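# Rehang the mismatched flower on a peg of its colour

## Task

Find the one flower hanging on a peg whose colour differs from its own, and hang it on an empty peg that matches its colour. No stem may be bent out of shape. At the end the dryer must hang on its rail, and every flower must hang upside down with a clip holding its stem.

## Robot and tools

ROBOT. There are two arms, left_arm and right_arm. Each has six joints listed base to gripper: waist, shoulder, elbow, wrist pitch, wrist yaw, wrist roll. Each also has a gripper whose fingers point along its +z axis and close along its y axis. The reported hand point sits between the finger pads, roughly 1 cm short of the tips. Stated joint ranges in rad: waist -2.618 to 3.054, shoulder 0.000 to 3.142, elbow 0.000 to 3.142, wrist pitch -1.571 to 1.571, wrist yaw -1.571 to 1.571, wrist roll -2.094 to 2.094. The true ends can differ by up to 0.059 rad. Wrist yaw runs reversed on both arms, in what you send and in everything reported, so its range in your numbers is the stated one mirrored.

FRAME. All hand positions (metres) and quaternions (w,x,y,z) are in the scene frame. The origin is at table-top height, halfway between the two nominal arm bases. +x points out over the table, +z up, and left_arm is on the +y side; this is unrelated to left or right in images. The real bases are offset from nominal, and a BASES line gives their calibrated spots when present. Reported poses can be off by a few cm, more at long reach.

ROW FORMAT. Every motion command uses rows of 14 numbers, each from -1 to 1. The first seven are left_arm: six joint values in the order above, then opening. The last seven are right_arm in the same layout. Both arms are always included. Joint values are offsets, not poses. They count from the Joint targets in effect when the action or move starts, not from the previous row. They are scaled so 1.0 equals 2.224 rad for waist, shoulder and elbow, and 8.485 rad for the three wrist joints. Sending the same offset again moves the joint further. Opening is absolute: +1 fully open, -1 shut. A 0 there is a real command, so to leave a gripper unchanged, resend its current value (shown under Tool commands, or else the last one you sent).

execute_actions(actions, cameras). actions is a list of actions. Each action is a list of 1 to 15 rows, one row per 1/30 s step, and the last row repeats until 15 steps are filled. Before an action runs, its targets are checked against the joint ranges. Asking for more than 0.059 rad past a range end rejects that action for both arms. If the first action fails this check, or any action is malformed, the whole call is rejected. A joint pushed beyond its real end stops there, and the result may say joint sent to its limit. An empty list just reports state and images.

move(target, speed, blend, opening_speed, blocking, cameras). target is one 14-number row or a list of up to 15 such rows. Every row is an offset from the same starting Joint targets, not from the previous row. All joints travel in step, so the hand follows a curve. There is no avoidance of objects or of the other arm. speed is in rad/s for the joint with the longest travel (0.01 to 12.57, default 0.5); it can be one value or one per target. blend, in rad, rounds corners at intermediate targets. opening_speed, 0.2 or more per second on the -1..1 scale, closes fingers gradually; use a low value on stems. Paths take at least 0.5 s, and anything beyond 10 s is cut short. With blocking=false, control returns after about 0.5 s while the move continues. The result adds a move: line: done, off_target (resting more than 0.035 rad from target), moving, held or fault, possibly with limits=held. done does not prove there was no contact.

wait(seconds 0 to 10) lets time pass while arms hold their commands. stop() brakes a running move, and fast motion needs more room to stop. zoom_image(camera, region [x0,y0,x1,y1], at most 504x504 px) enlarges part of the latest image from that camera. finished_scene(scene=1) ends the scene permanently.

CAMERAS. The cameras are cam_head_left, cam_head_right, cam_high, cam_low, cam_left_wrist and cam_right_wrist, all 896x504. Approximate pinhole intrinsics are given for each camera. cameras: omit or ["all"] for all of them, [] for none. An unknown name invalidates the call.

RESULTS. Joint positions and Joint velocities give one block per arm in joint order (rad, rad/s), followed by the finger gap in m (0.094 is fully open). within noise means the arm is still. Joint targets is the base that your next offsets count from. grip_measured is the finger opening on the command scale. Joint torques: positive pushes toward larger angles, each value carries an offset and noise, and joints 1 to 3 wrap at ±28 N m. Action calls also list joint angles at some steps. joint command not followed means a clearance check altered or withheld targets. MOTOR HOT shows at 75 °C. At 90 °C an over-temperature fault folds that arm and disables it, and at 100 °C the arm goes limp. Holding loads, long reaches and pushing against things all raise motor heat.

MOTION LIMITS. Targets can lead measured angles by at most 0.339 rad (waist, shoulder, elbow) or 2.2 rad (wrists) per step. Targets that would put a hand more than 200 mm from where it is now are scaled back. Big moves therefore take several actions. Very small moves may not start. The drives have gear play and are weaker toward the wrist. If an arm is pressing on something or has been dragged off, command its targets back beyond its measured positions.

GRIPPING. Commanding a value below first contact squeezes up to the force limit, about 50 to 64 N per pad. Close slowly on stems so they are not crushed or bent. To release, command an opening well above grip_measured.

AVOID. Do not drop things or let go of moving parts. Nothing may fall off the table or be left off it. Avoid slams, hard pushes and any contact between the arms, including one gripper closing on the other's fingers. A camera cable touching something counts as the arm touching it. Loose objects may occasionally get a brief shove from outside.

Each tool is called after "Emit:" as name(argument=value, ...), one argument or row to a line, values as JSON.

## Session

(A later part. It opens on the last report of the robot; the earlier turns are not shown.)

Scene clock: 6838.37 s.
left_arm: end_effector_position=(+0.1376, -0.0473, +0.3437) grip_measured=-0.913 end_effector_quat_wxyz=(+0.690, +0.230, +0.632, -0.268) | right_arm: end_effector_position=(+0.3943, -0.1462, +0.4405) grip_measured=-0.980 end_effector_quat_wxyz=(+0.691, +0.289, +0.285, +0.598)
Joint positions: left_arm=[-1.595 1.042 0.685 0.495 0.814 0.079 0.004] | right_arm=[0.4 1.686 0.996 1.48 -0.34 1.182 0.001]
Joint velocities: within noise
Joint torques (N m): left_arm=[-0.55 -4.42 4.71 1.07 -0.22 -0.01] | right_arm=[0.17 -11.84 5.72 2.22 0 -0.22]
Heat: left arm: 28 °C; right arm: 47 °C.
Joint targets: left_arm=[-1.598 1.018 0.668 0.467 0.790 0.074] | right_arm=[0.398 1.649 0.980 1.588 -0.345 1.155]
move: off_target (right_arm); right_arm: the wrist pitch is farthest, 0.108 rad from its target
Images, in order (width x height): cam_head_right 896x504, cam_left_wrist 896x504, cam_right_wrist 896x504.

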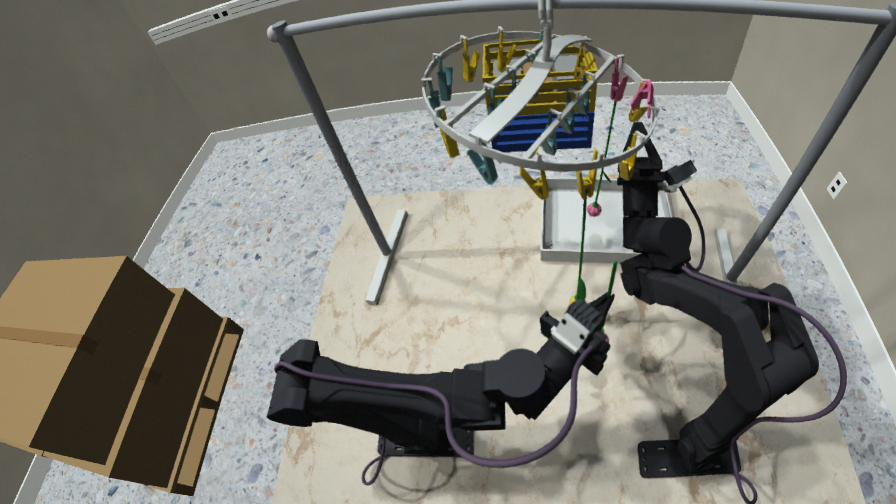

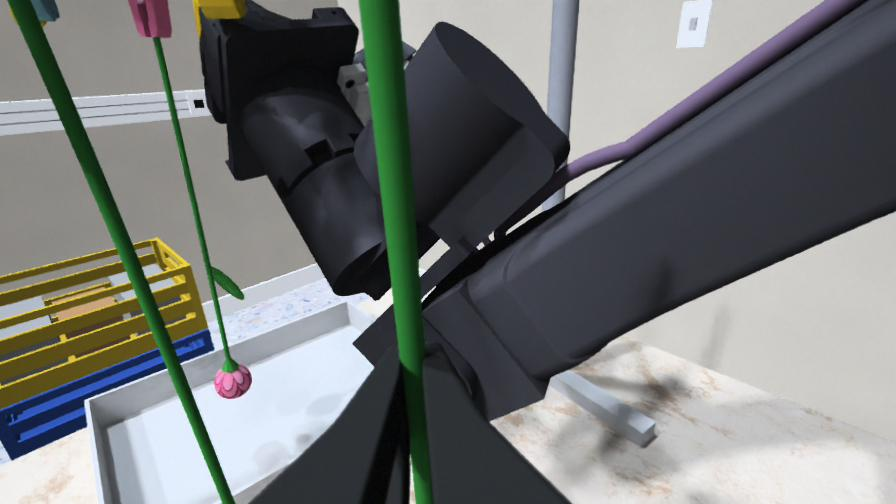

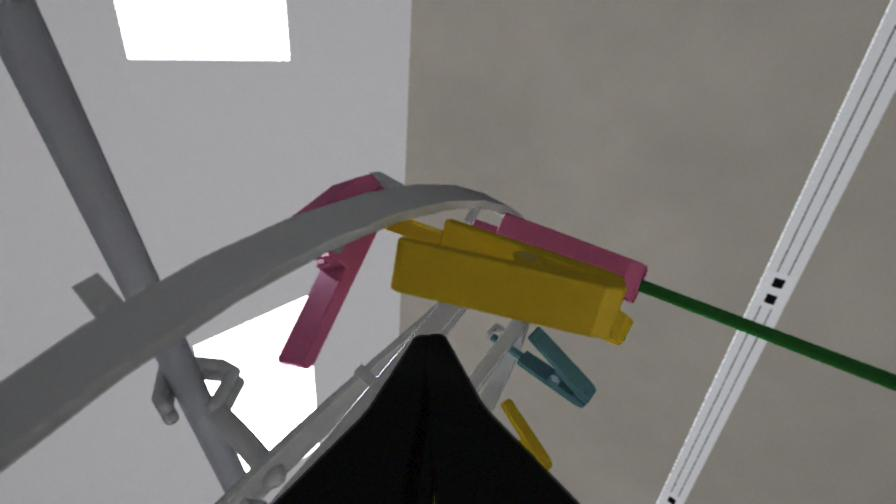

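Emit:
zoom_image(
  camera="cam_right_wrist",
  region=[60, 150, 480, 400],
)

Scaled by 1.200 from the camera's 896x504 image, which has a finer 1280x720 frame.

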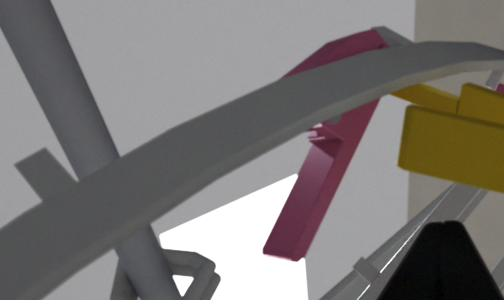

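Emit:
move(
  target=[0,0,0,0,0,0,-0.96, -0.02023,0.03867,0.08453,0,0.0060,0,-1],
  speed=0.15,
  cameras=["cam_right_wrist","cam_head_right"],
)

Scene clock: 6928.83 s.
left_arm: end_effector_position=(+0.1376, -0.0473, +0.3437) grip_measured=-0.913 end_effector_quat_wxyz=(+0.690, +0.230, +0.632, -0.268) | right_arm: end_effector_position=(+0.4054, -0.1567, +0.4654) grip_measured=-0.980 end_effector_quat_wxyz=(+0.706, +0.277, +0.255, +0.600)
Joint positions: left_arm=[-1.595 1.042 0.685 0.495 0.814 0.079 0.004] | right_arm=[0.364 1.736 1.111 1.48 -0.323 1.18 0.001]
Joint velocities: within noise
Joint torques (N m): left_arm=[-0.46 -4.59 4.86 1.07 -0.23 0.04] | right_arm=[-0.62 -8.83 12.77 2.13 0.33 -0.21]
Heat: left arm: 28 °C; right arm: 46 °C.
Joint targets: left_arm=[-1.598 1.018 0.668 0.467 0.790 0.074] | right_arm=[0.353 1.735 1.168 1.588 -0.294 1.155]
move: off_target (right_arm); right_arm: the wrist pitch is farthest, 0.108 rad from its target
Images, in order (width x height): cam_head_right 896x504, cam_right_wrist 896x504.

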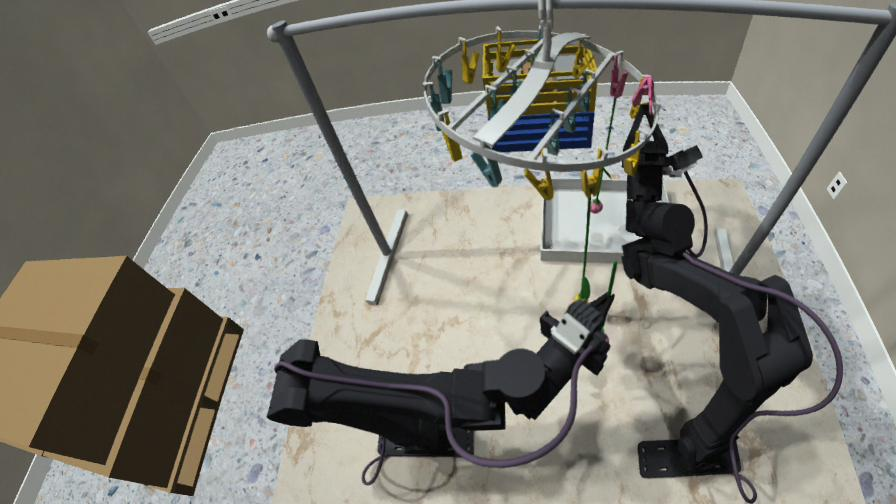

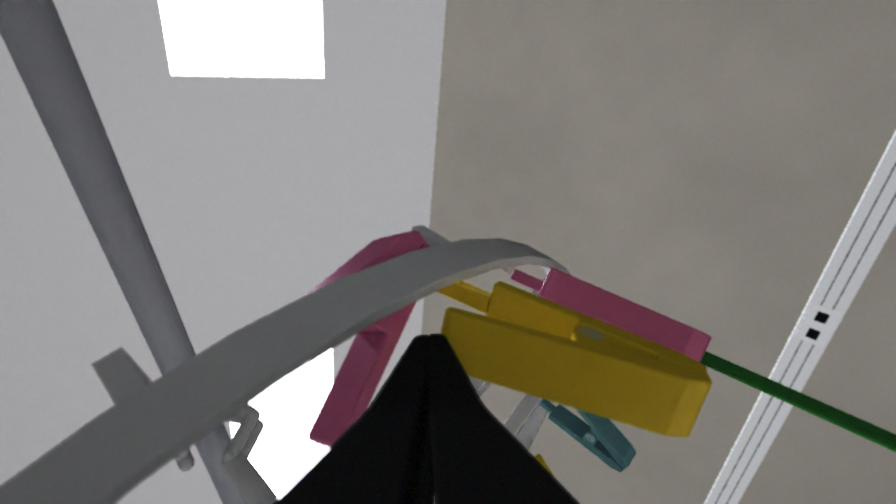

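Emit:
move(
  target=[
    [0,0,0,0,0,0,-0.96, 0,0,0,0,0.0052,0,-1],
    [0,0,0,0,0,0,-0.96, -0.0010,0.0040,0.0148,0,0.0052,0,-1],
  ],
  speed=0.1,
  cameras=["cam_right_wrist"],
)

Scene clock: 6953.67 s.
left_arm: end_effector_position=(+0.1376, -0.0473, +0.3437) grip_measured=-0.913 end_effector_quat_wxyz=(+0.690, +0.230, +0.632, -0.268) | right_arm: end_effector_position=(+0.4040, -0.1496, +0.4771) grip_measured=-0.980 end_effector_quat_wxyz=(+0.705, +0.254, +0.253, +0.612)
Joint positions: left_arm=[-1.595 1.042 0.685 0.495 0.814 0.079 0.004] | right_arm=[0.362 1.743 1.145 1.48 -0.277 1.18 0.001]
Joint velocities: within noise
Joint torques (N m): left_arm=[-0.62 -4.55 4.82 1.09 -0.26 0.03] | right_arm=[-0.88 -8.9 12.75 2.09 0.29 -0.21]
Heat: left arm: 28 °C; right arm: 46 °C.
Joint targets: left_arm=[-1.598 1.018 0.668 0.467 0.790 0.074] | right_arm=[0.351 1.744 1.201 1.588 -0.250 1.155]
move: off_target (right_arm); right_arm: the wrist pitch is farthest, 0.108 rad from its target
Images, in order (width x height): cam_right_wrist 896x504.

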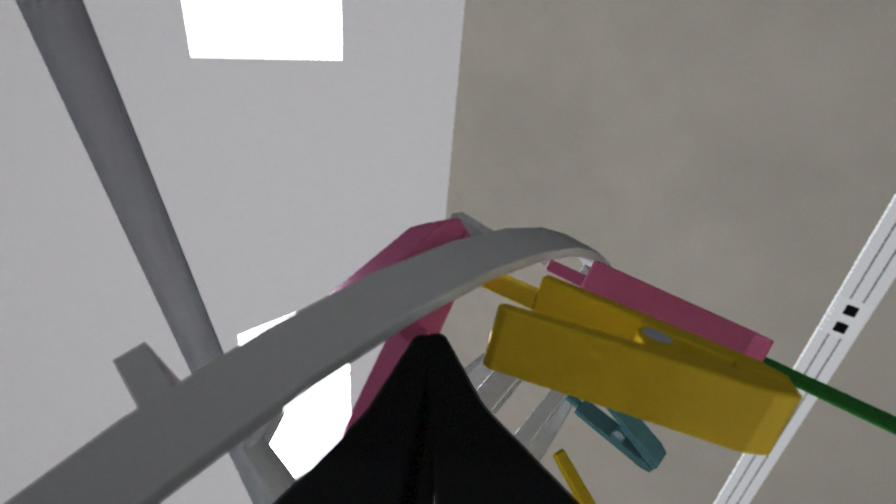

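Emit:
move(
  target=[
    [0,0,0,0,0,0,-0.96, -0.0063,0,0,0,0,0,-1],
  ],
  speed=0.1,
  cameras=["cam_right_wrist"],
)

Emit:
zoom_image(
  camera="cam_right_wrist",
  region=[280, 180, 600, 420],
)

Scene clock: 6963.27 s.
left_arm: end_effector_position=(+0.1376, -0.0473, +0.3437) grip_measured=-0.913 end_effector_quat_wxyz=(+0.690, +0.230, +0.632, -0.268) | right_arm: end_effector_position=(+0.4057, -0.1568, +0.4771) grip_measured=-0.980 end_effector_quat_wxyz=(+0.710, +0.255, +0.252, +0.606)
Joint positions: left_arm=[-1.595 1.042 0.685 0.495 0.814 0.079 0.004] | right_arm=[0.345 1.743 1.145 1.48 -0.276 1.18 0.001]
Joint velocities: within noise
Joint torques (N m): left_arm=[-0.57 -4.56 4.88 1.09 -0.25 -0.02] | right_arm=[-0.68 -8.88 12.75 2.09 0.27 -0.21]
Heat: left arm: 28 °C; right arm: 44 °C.
Joint targets: left_arm=[-1.598 1.018 0.668 0.467 0.790 0.074] | right_arm=[0.337 1.744 1.201 1.588 -0.250 1.155]
move: off_target (right_arm); right_arm: the wrist pitch is farthest, 0.108 rad from its target
Images, in order (width x height): cam_right_wrist 896x504.

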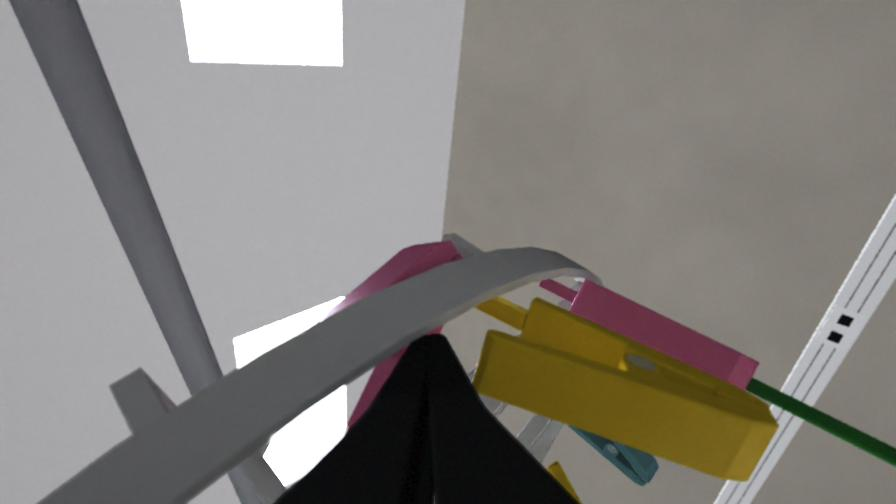

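Scaled by 1.575 from the camera's 896x504 image, which has a finer 1280x720 frame.

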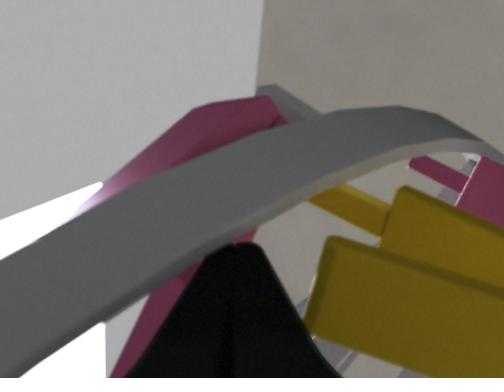

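Emit:
move(
  target=[
    [0,0,0,0,0,0,-0.96, 0,0.0025,0.0125,0,0,0,-1],
  ],
  speed=0.1,
  cameras=["cam_right_wrist"],
)

Emit:
zoom_image(
  camera="cam_right_wrist",
  region=[280, 180, 600, 420],
)

Scene clock: 6972.67 s.
left_arm: end_effector_position=(+0.1376, -0.0473, +0.3437) grip_measured=-0.913 end_effector_quat_wxyz=(+0.690, +0.230, +0.632, -0.268) | right_arm: end_effector_position=(+0.4052, -0.1563, +0.4846) grip_measured=-0.980 end_effector_quat_wxyz=(+0.711, +0.252, +0.243, +0.610)
Joint positions: left_arm=[-1.595 1.042 0.685 0.495 0.814 0.079 0.004] | right_arm=[0.347 1.749 1.171 1.48 -0.276 1.18 0.001]
Joint velocities: within noise
Joint torques (N m): left_arm=[-0.55 -4.38 4.88 1.09 -0.26 -0.01] | right_arm=[-0.68 -8.96 12.86 2.06 0.28 -0.21]
Heat: left arm: 28 °C; right arm: 44 °C.
Joint targets: left_arm=[-1.598 1.018 0.668 0.467 0.790 0.074] | right_arm=[0.337 1.750 1.229 1.588 -0.250 1.155]
move: off_target (right_arm); right_arm: the wrist pitch is farthest, 0.108 rad from its target
Images, in order (width x height): cam_right_wrist 896x504.

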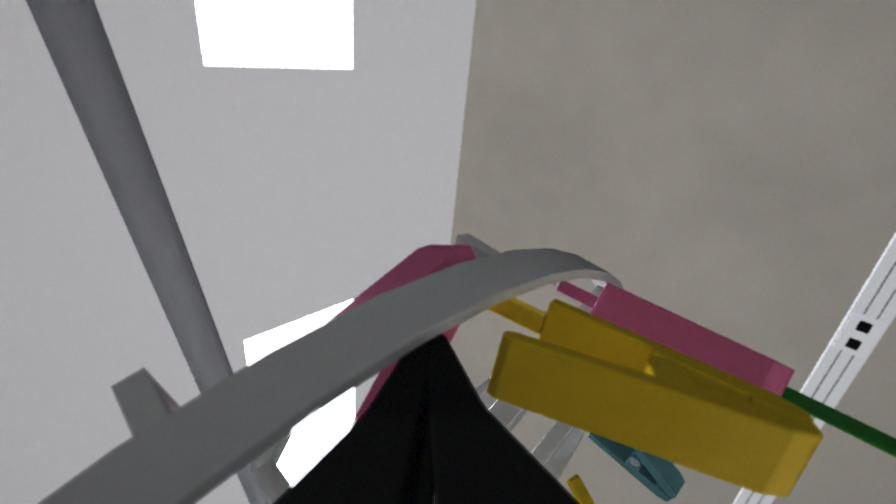

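Scaled by 1.575 from the camera's 896x504 image, which has a finer 1280x720 frame.

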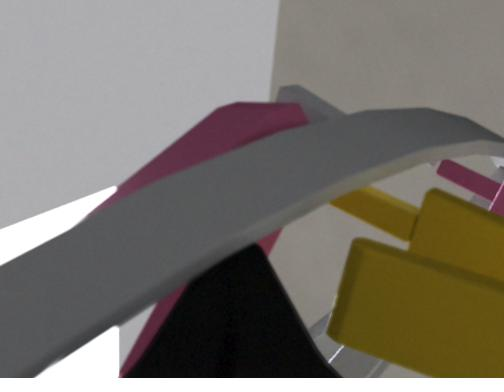

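Emit:
move(
  target=[
    [0,0,0,0,0,0,-0.96, 0,0.0020,0.0100,0,0,0,-1],
  ],
  speed=0.1,
  cameras=["cam_right_wrist"],
)

Emit:
zoom_image(
  camera="cam_right_wrist",
  region=[280, 180, 600, 420],
)

Scene clock: 6977.17 s.
left_arm: end_effector_position=(+0.1376, -0.0473, +0.3437) grip_measured=-0.913 end_effector_quat_wxyz=(+0.690, +0.230, +0.632, -0.268) | right_arm: end_effector_position=(+0.4042, -0.1559, +0.4915) grip_measured=-0.980 end_effector_quat_wxyz=(+0.712, +0.248, +0.235, +0.613)
Joint positions: left_arm=[-1.595 1.042 0.685 0.495 0.814 0.079 0.004] | right_arm=[0.348 1.754 1.194 1.48 -0.276 1.18 0.001]
Joint velocities: within noise
Joint torques (N m): left_arm=[-0.59 -4.52 4.63 1.08 -0.2 -0.01] | right_arm=[-0.68 -9.05 12.89 2.03 0.29 -0.21]
Heat: left arm: 28 °C; right arm: 44 °C.
Joint targets: left_arm=[-1.598 1.018 0.668 0.467 0.790 0.074] | right_arm=[0.337 1.754 1.251 1.588 -0.250 1.155]
move: off_target (right_arm); right_arm: the wrist pitch is farthest, 0.108 rad from its target
Images, in order (width x height): cam_right_wrist 896x504.

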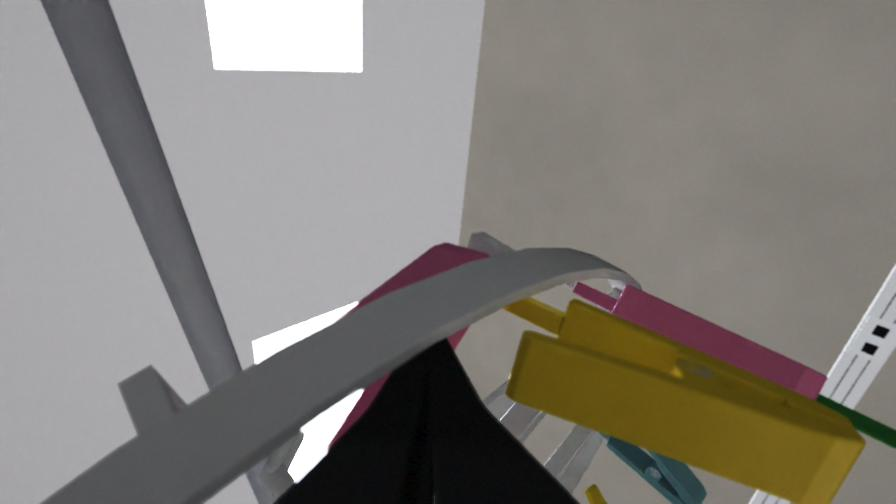

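Scaled by 1.575 from the camera's 896x504 image, which has a finer 1280x720 frame.

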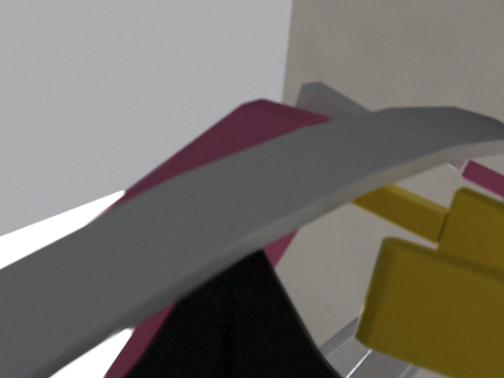

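Emit:
wait(
  seconds=0.1,
)

Emit:
zoom_image(
  camera="cam_head_right",
  region=[580, 60, 700, 180],
)

Scene clock: 6980.90 s.
left_arm: end_effector_position=(+0.1376, -0.0473, +0.3437) grip_measured=-0.913 end_effector_quat_wxyz=(+0.690, +0.230, +0.632, -0.268) | right_arm: end_effector_position=(+0.4041, -0.1552, +0.4915) grip_measured=-0.980 end_effector_quat_wxyz=(+0.712, +0.248, +0.235, +0.614)
Joint positions: left_arm=[-1.595 1.042 0.685 0.495 0.814 0.079 0.004] | right_arm=[0.35 1.754 1.194 1.48 -0.276 1.18 0.001]
Joint velocities: within noise
Joint torques (N m): left_arm=[-0.31 -4.41 4.85 1.12 -0.27 0.06] | right_arm=[-0.65 -9.05 12.89 2.03 0.29 -0.2]
Heat: left arm: 28 °C; right arm: 44 °C.
Joint targets: left_arm=[-1.598 1.018 0.668 0.467 0.790 0.074] | right_arm=[0.337 1.754 1.251 1.588 -0.250 1.155]
Tool commands: left_gripper/opening=-0.96 right_gripper/opening=-1.0
wait: 0.10 s; at rest from the start

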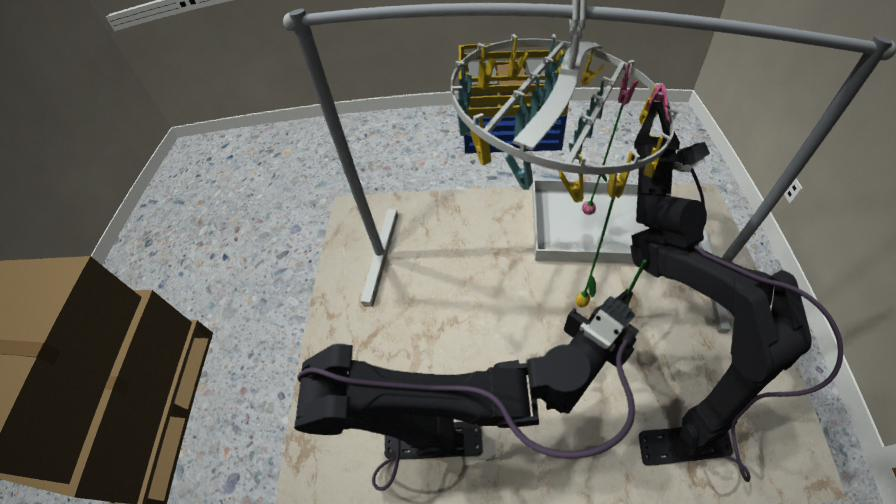

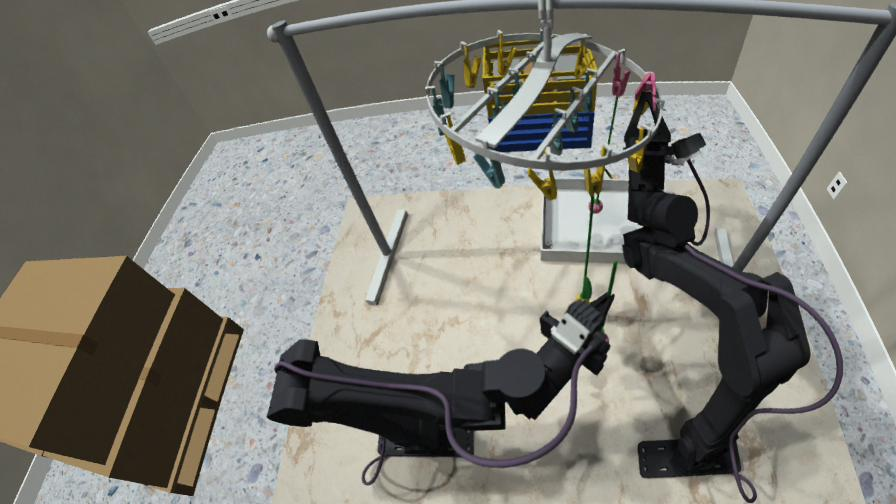

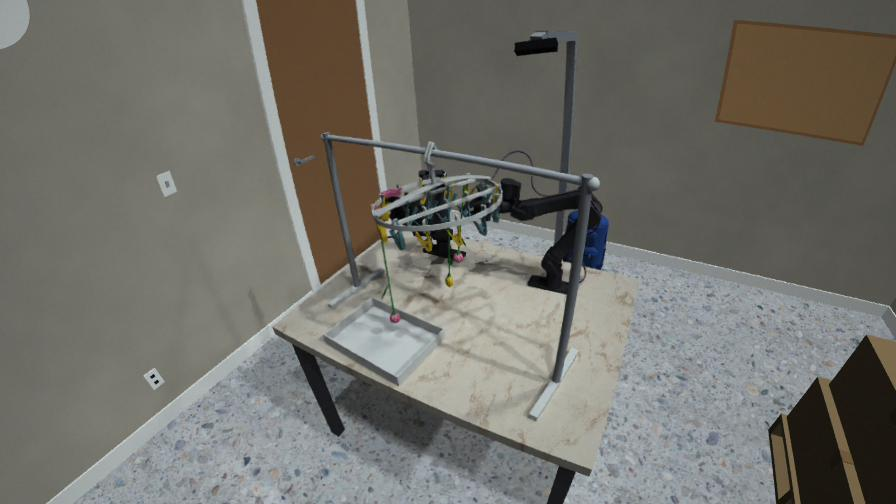

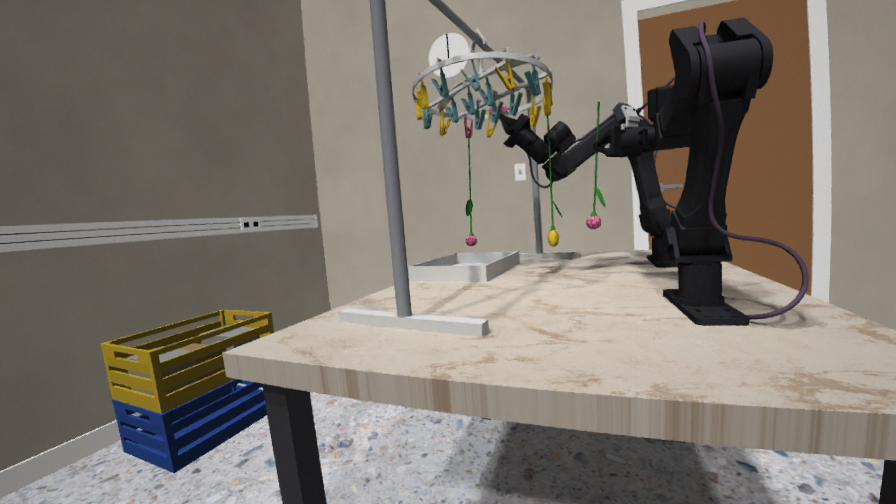

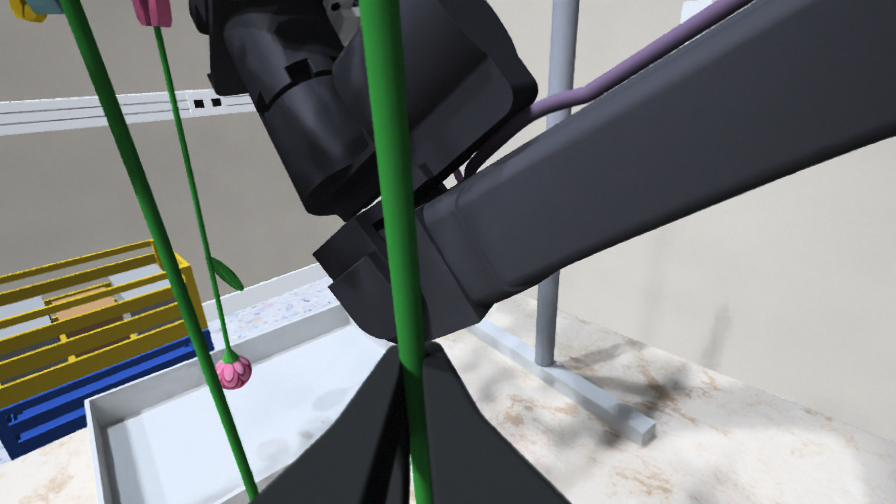

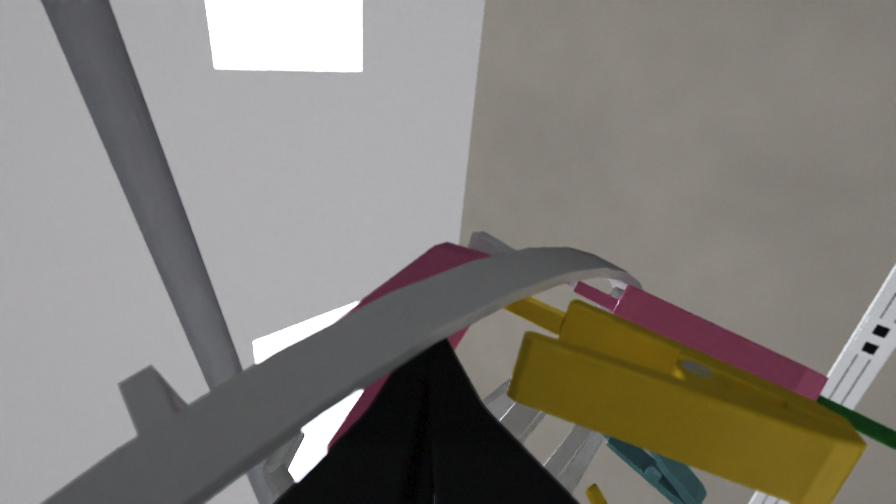

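Scaled by 4.200 from the camera's 896x504 image, which has a finer 1280x720 frame.

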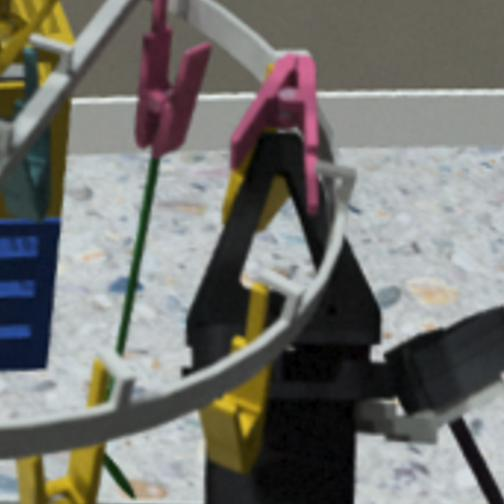

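Emit:
zoom_image(
  camera="cam_head_right",
  region=[625, 65, 675, 115],
)

Emit:
zoom_image(
  camera="cam_head_left",
  region=[630, 70, 690, 130],
)

Scaled by 10.080 from the camera's 896x504 image, which has a finer 1280x720 frame.

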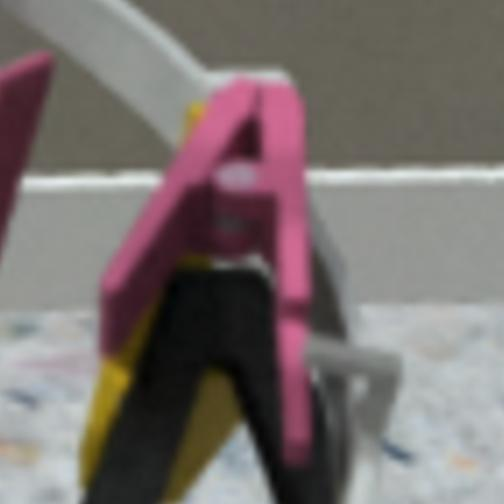

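Scaled by 8.400 from the camera's 896x504 image, which has a finer 1280x720 frame.

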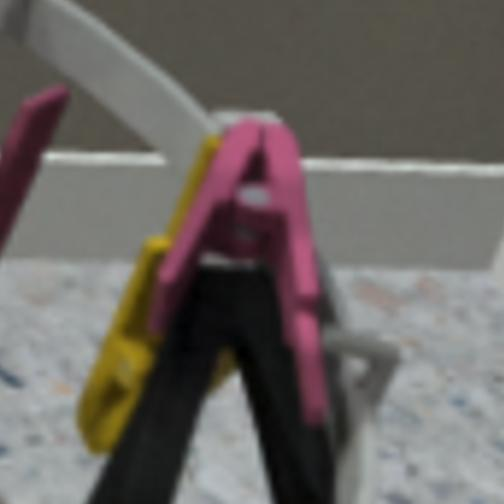

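Emit:
zoom_image(
  camera="cam_high",
  region=[360, 160, 440, 240],
)

Emit:
zoom_image(
  camera="cam_low",
  region=[480, 60, 560, 140],
)

Scaled by 6.300 from the camera's 896x504 image, which has a finer 1280x720 frame.

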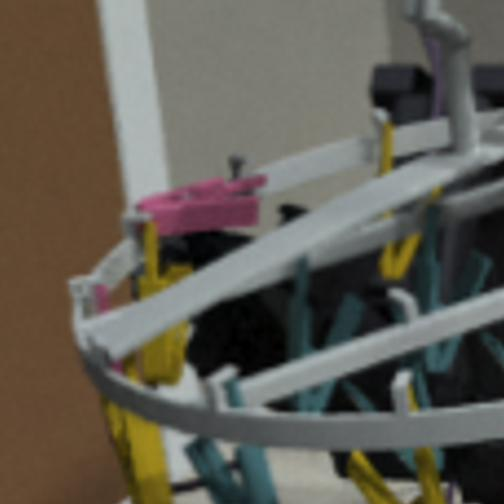

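Scaled by 6.300 from the camera's 896x504 image, which has a finer 1280x720 frame.

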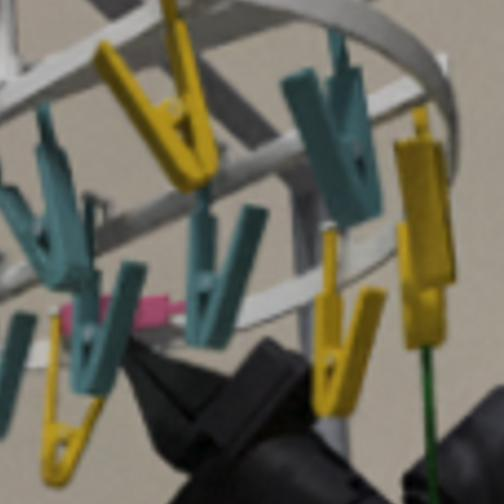

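Emit:
move(
  target=[
    [0,0,0,0,0,0,-0.96, 0,0.0025,0.0125,0,0,0,-1],
  ],
  speed=0.1,
  cameras=["cam_right_wrist","cam_head_right","cam_high","cam_low"],
)

Emit:
zoom_image(
  camera="cam_head_right",
  region=[620, 55, 680, 115],
)

Emit:
zoom_image(
  camera="cam_high",
  region=[365, 170, 415, 220],
)

Scene clock: 7023.47 s.
left_arm: end_effector_position=(+0.1376, -0.0473, +0.3437) grip_measured=-0.913 end_effector_quat_wxyz=(+0.690, +0.230, +0.632, -0.268) | right_arm: end_effector_position=(+0.4032, -0.1555, +0.4995) grip_measured=-0.980 end_effector_quat_wxyz=(+0.714, +0.244, +0.226, +0.616)
Joint positions: left_arm=[-1.595 1.042 0.685 0.495 0.814 0.079 0.004] | right_arm=[0.35 1.76 1.222 1.48 -0.276 1.178 0.001]
Joint velocities: within noise
Joint torques (N m): left_arm=[-0.23 -4.6 4.89 1.08 -0.17 0.02] | right_arm=[-0.66 -9.07 12.89 2 0.29 -0.2]
Heat: left arm: 28 °C; right arm: 43 °C.
Joint targets: left_arm=[-1.598 1.018 0.668 0.467 0.790 0.074] | right_arm=[0.337 1.760 1.279 1.588 -0.250 1.155]
move: off_target (right_arm); right_arm: the wrist pitch is farthest, 0.108 rad from its target
Images, in order (width x height): cam_head_right 896x504, cam_high 896x504, cam_low 896x504, cam_right_wrist 896x504.

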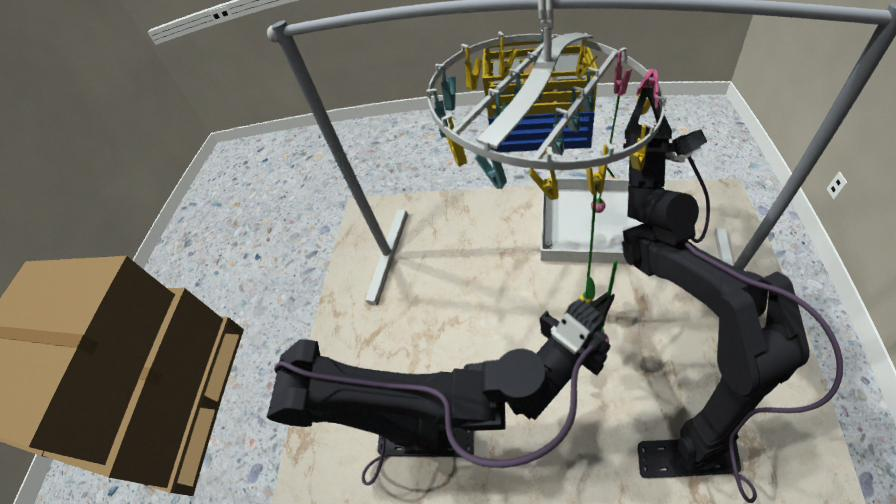

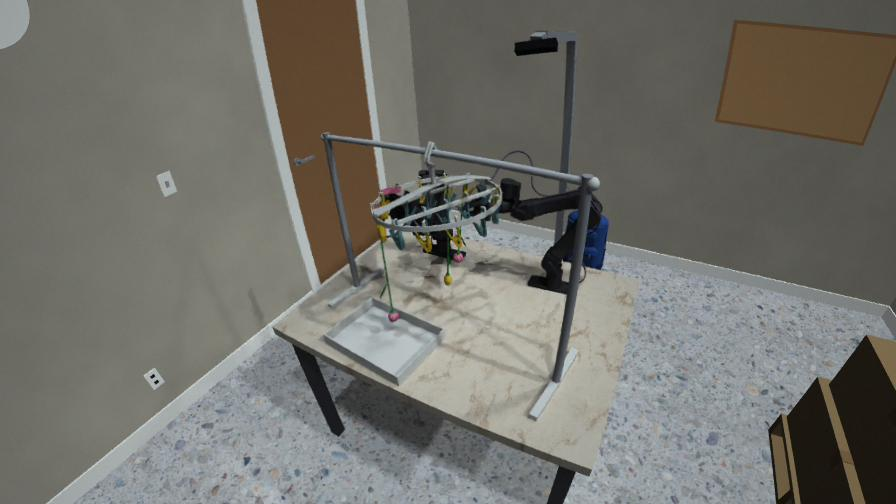

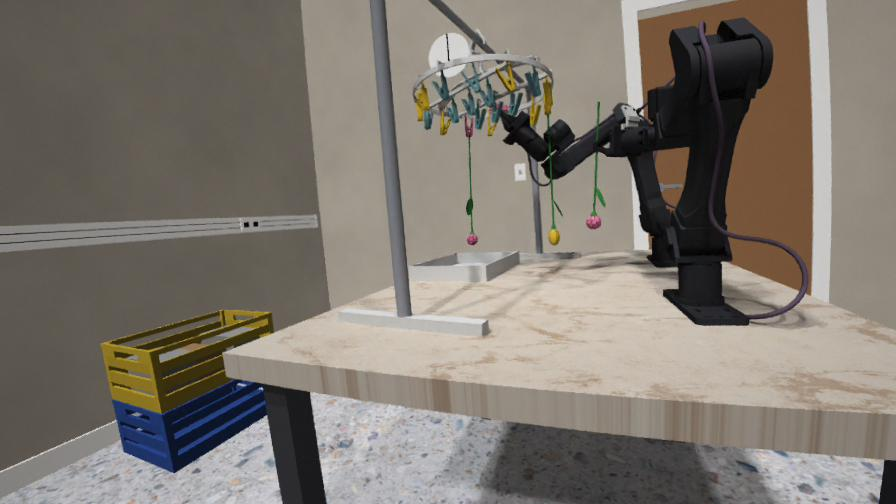

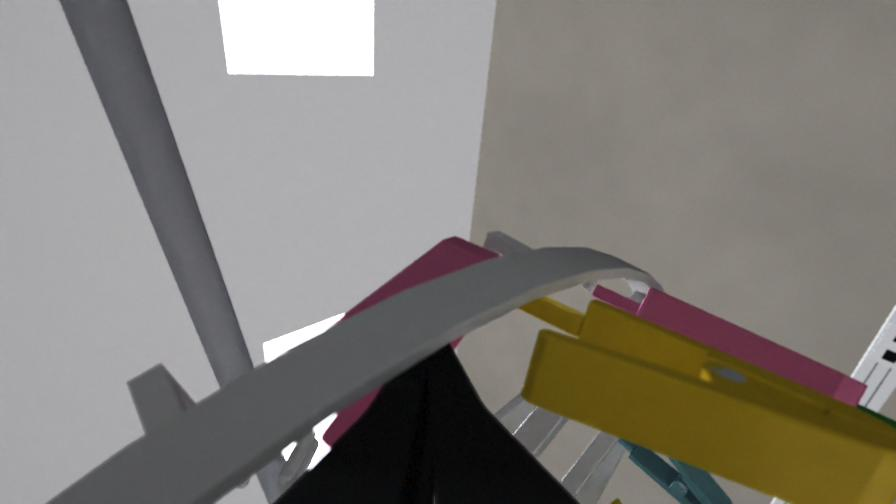

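Scaled by 8.400 from the camera's 896x504 image, which has a finer 1280x720 frame.

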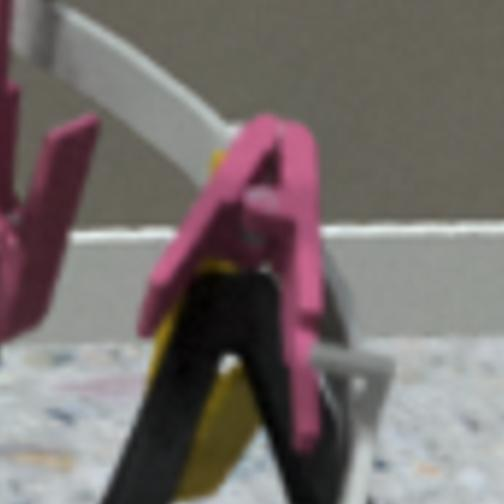

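Scaled by 10.080 from the camera's 896x504 image, which has a finer 1280x720 frame.

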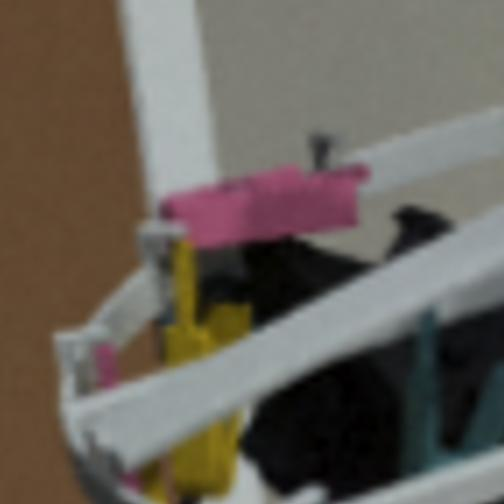

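Emit:
move(
  target=[
    [0,0,0,0,0,0,-0.96, 0,0.0017,0.0085,0,0,0,-1],
    [0,0,0,0,0,0,-0.96, 0.0175,0.0017,0.0085,0,0,0,-1],
  ],
  speed=0.08,
  cameras=["cam_right_wrist","cam_head_right","cam_high"],
)

Emit:
zoom_image(
  camera="cam_head_right",
  region=[620, 55, 680, 115],
)

Emit:
zoom_image(
  camera="cam_high",
  region=[365, 170, 415, 220],
)

Scene clock: 7038.47 s.
left_arm: end_effector_position=(+0.1376, -0.0473, +0.3437) grip_measured=-0.913 end_effector_quat_wxyz=(+0.690, +0.230, +0.632, -0.268) | right_arm: end_effector_position=(+0.4014, -0.1502, +0.5045) grip_measured=-0.980 end_effector_quat_wxyz=(+0.711, +0.241, +0.222, +0.623)
Joint positions: left_arm=[-1.595 1.042 0.685 0.495 0.814 0.079 0.004] | right_arm=[0.362 1.765 1.24 1.48 -0.276 1.178 0.001]
Joint velocities: within noise
Joint torques (N m): left_arm=[-0.68 -4.36 4.79 1.12 -0.26 0.06] | right_arm=[0.77 -9.24 12.9 1.97 0.3 -0.2]
Heat: left arm: 28 °C; right arm: 42 °C.
Joint targets: left_arm=[-1.598 1.018 0.668 0.467 0.790 0.074] | right_arm=[0.376 1.764 1.298 1.588 -0.250 1.155]
move: off_target (right_arm); right_arm: the wrist pitch is farthest, 0.108 rad from its target
Images, in order (width x height): cam_head_right 896x504, cam_high 896x504, cam_right_wrist 896x504.

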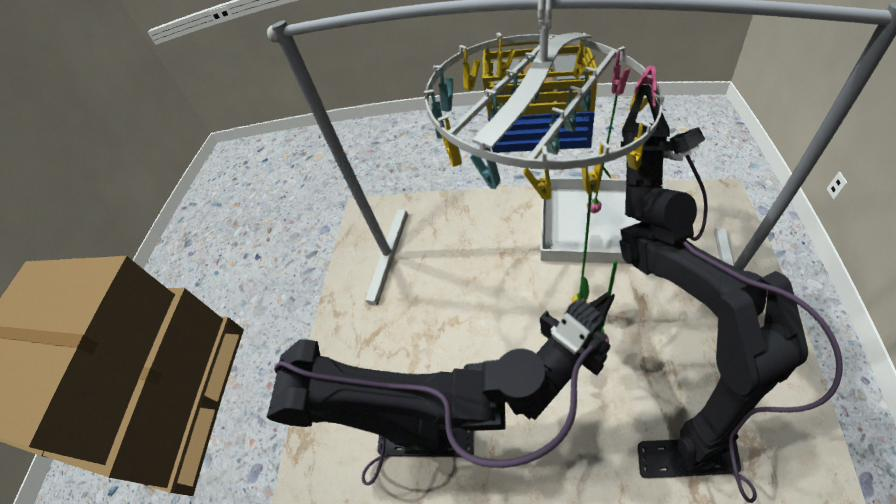

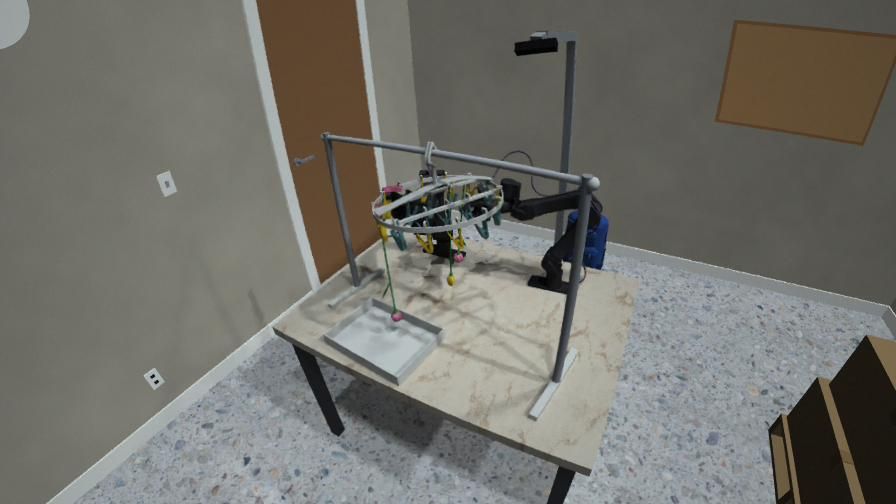

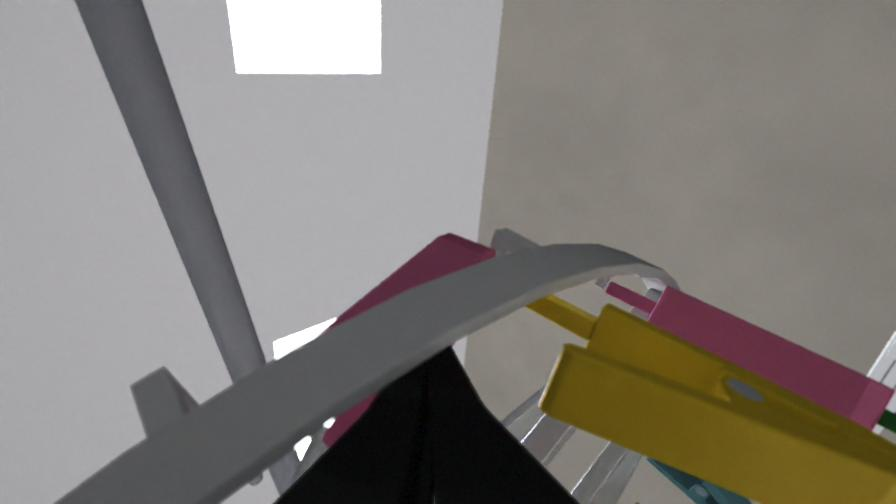

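Scaled by 8.400 from the camera's 896x504 image, which has a finer 1280x720 frame.

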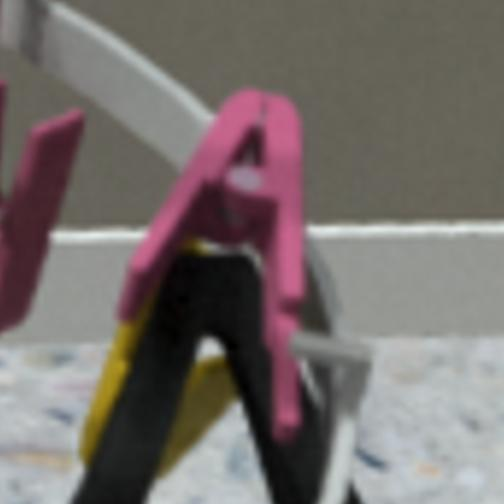

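Scaled by 10.080 from the camera's 896x504 image, which has a finer 1280x720 frame.

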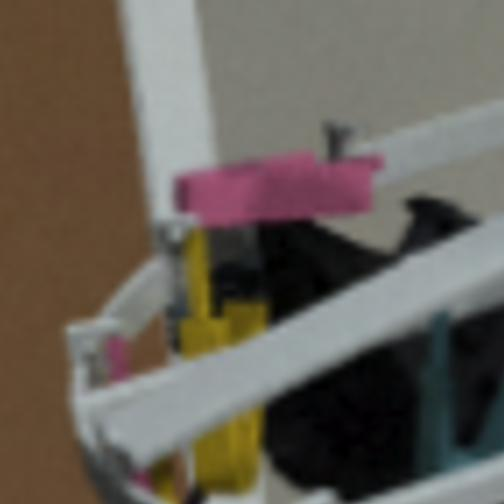

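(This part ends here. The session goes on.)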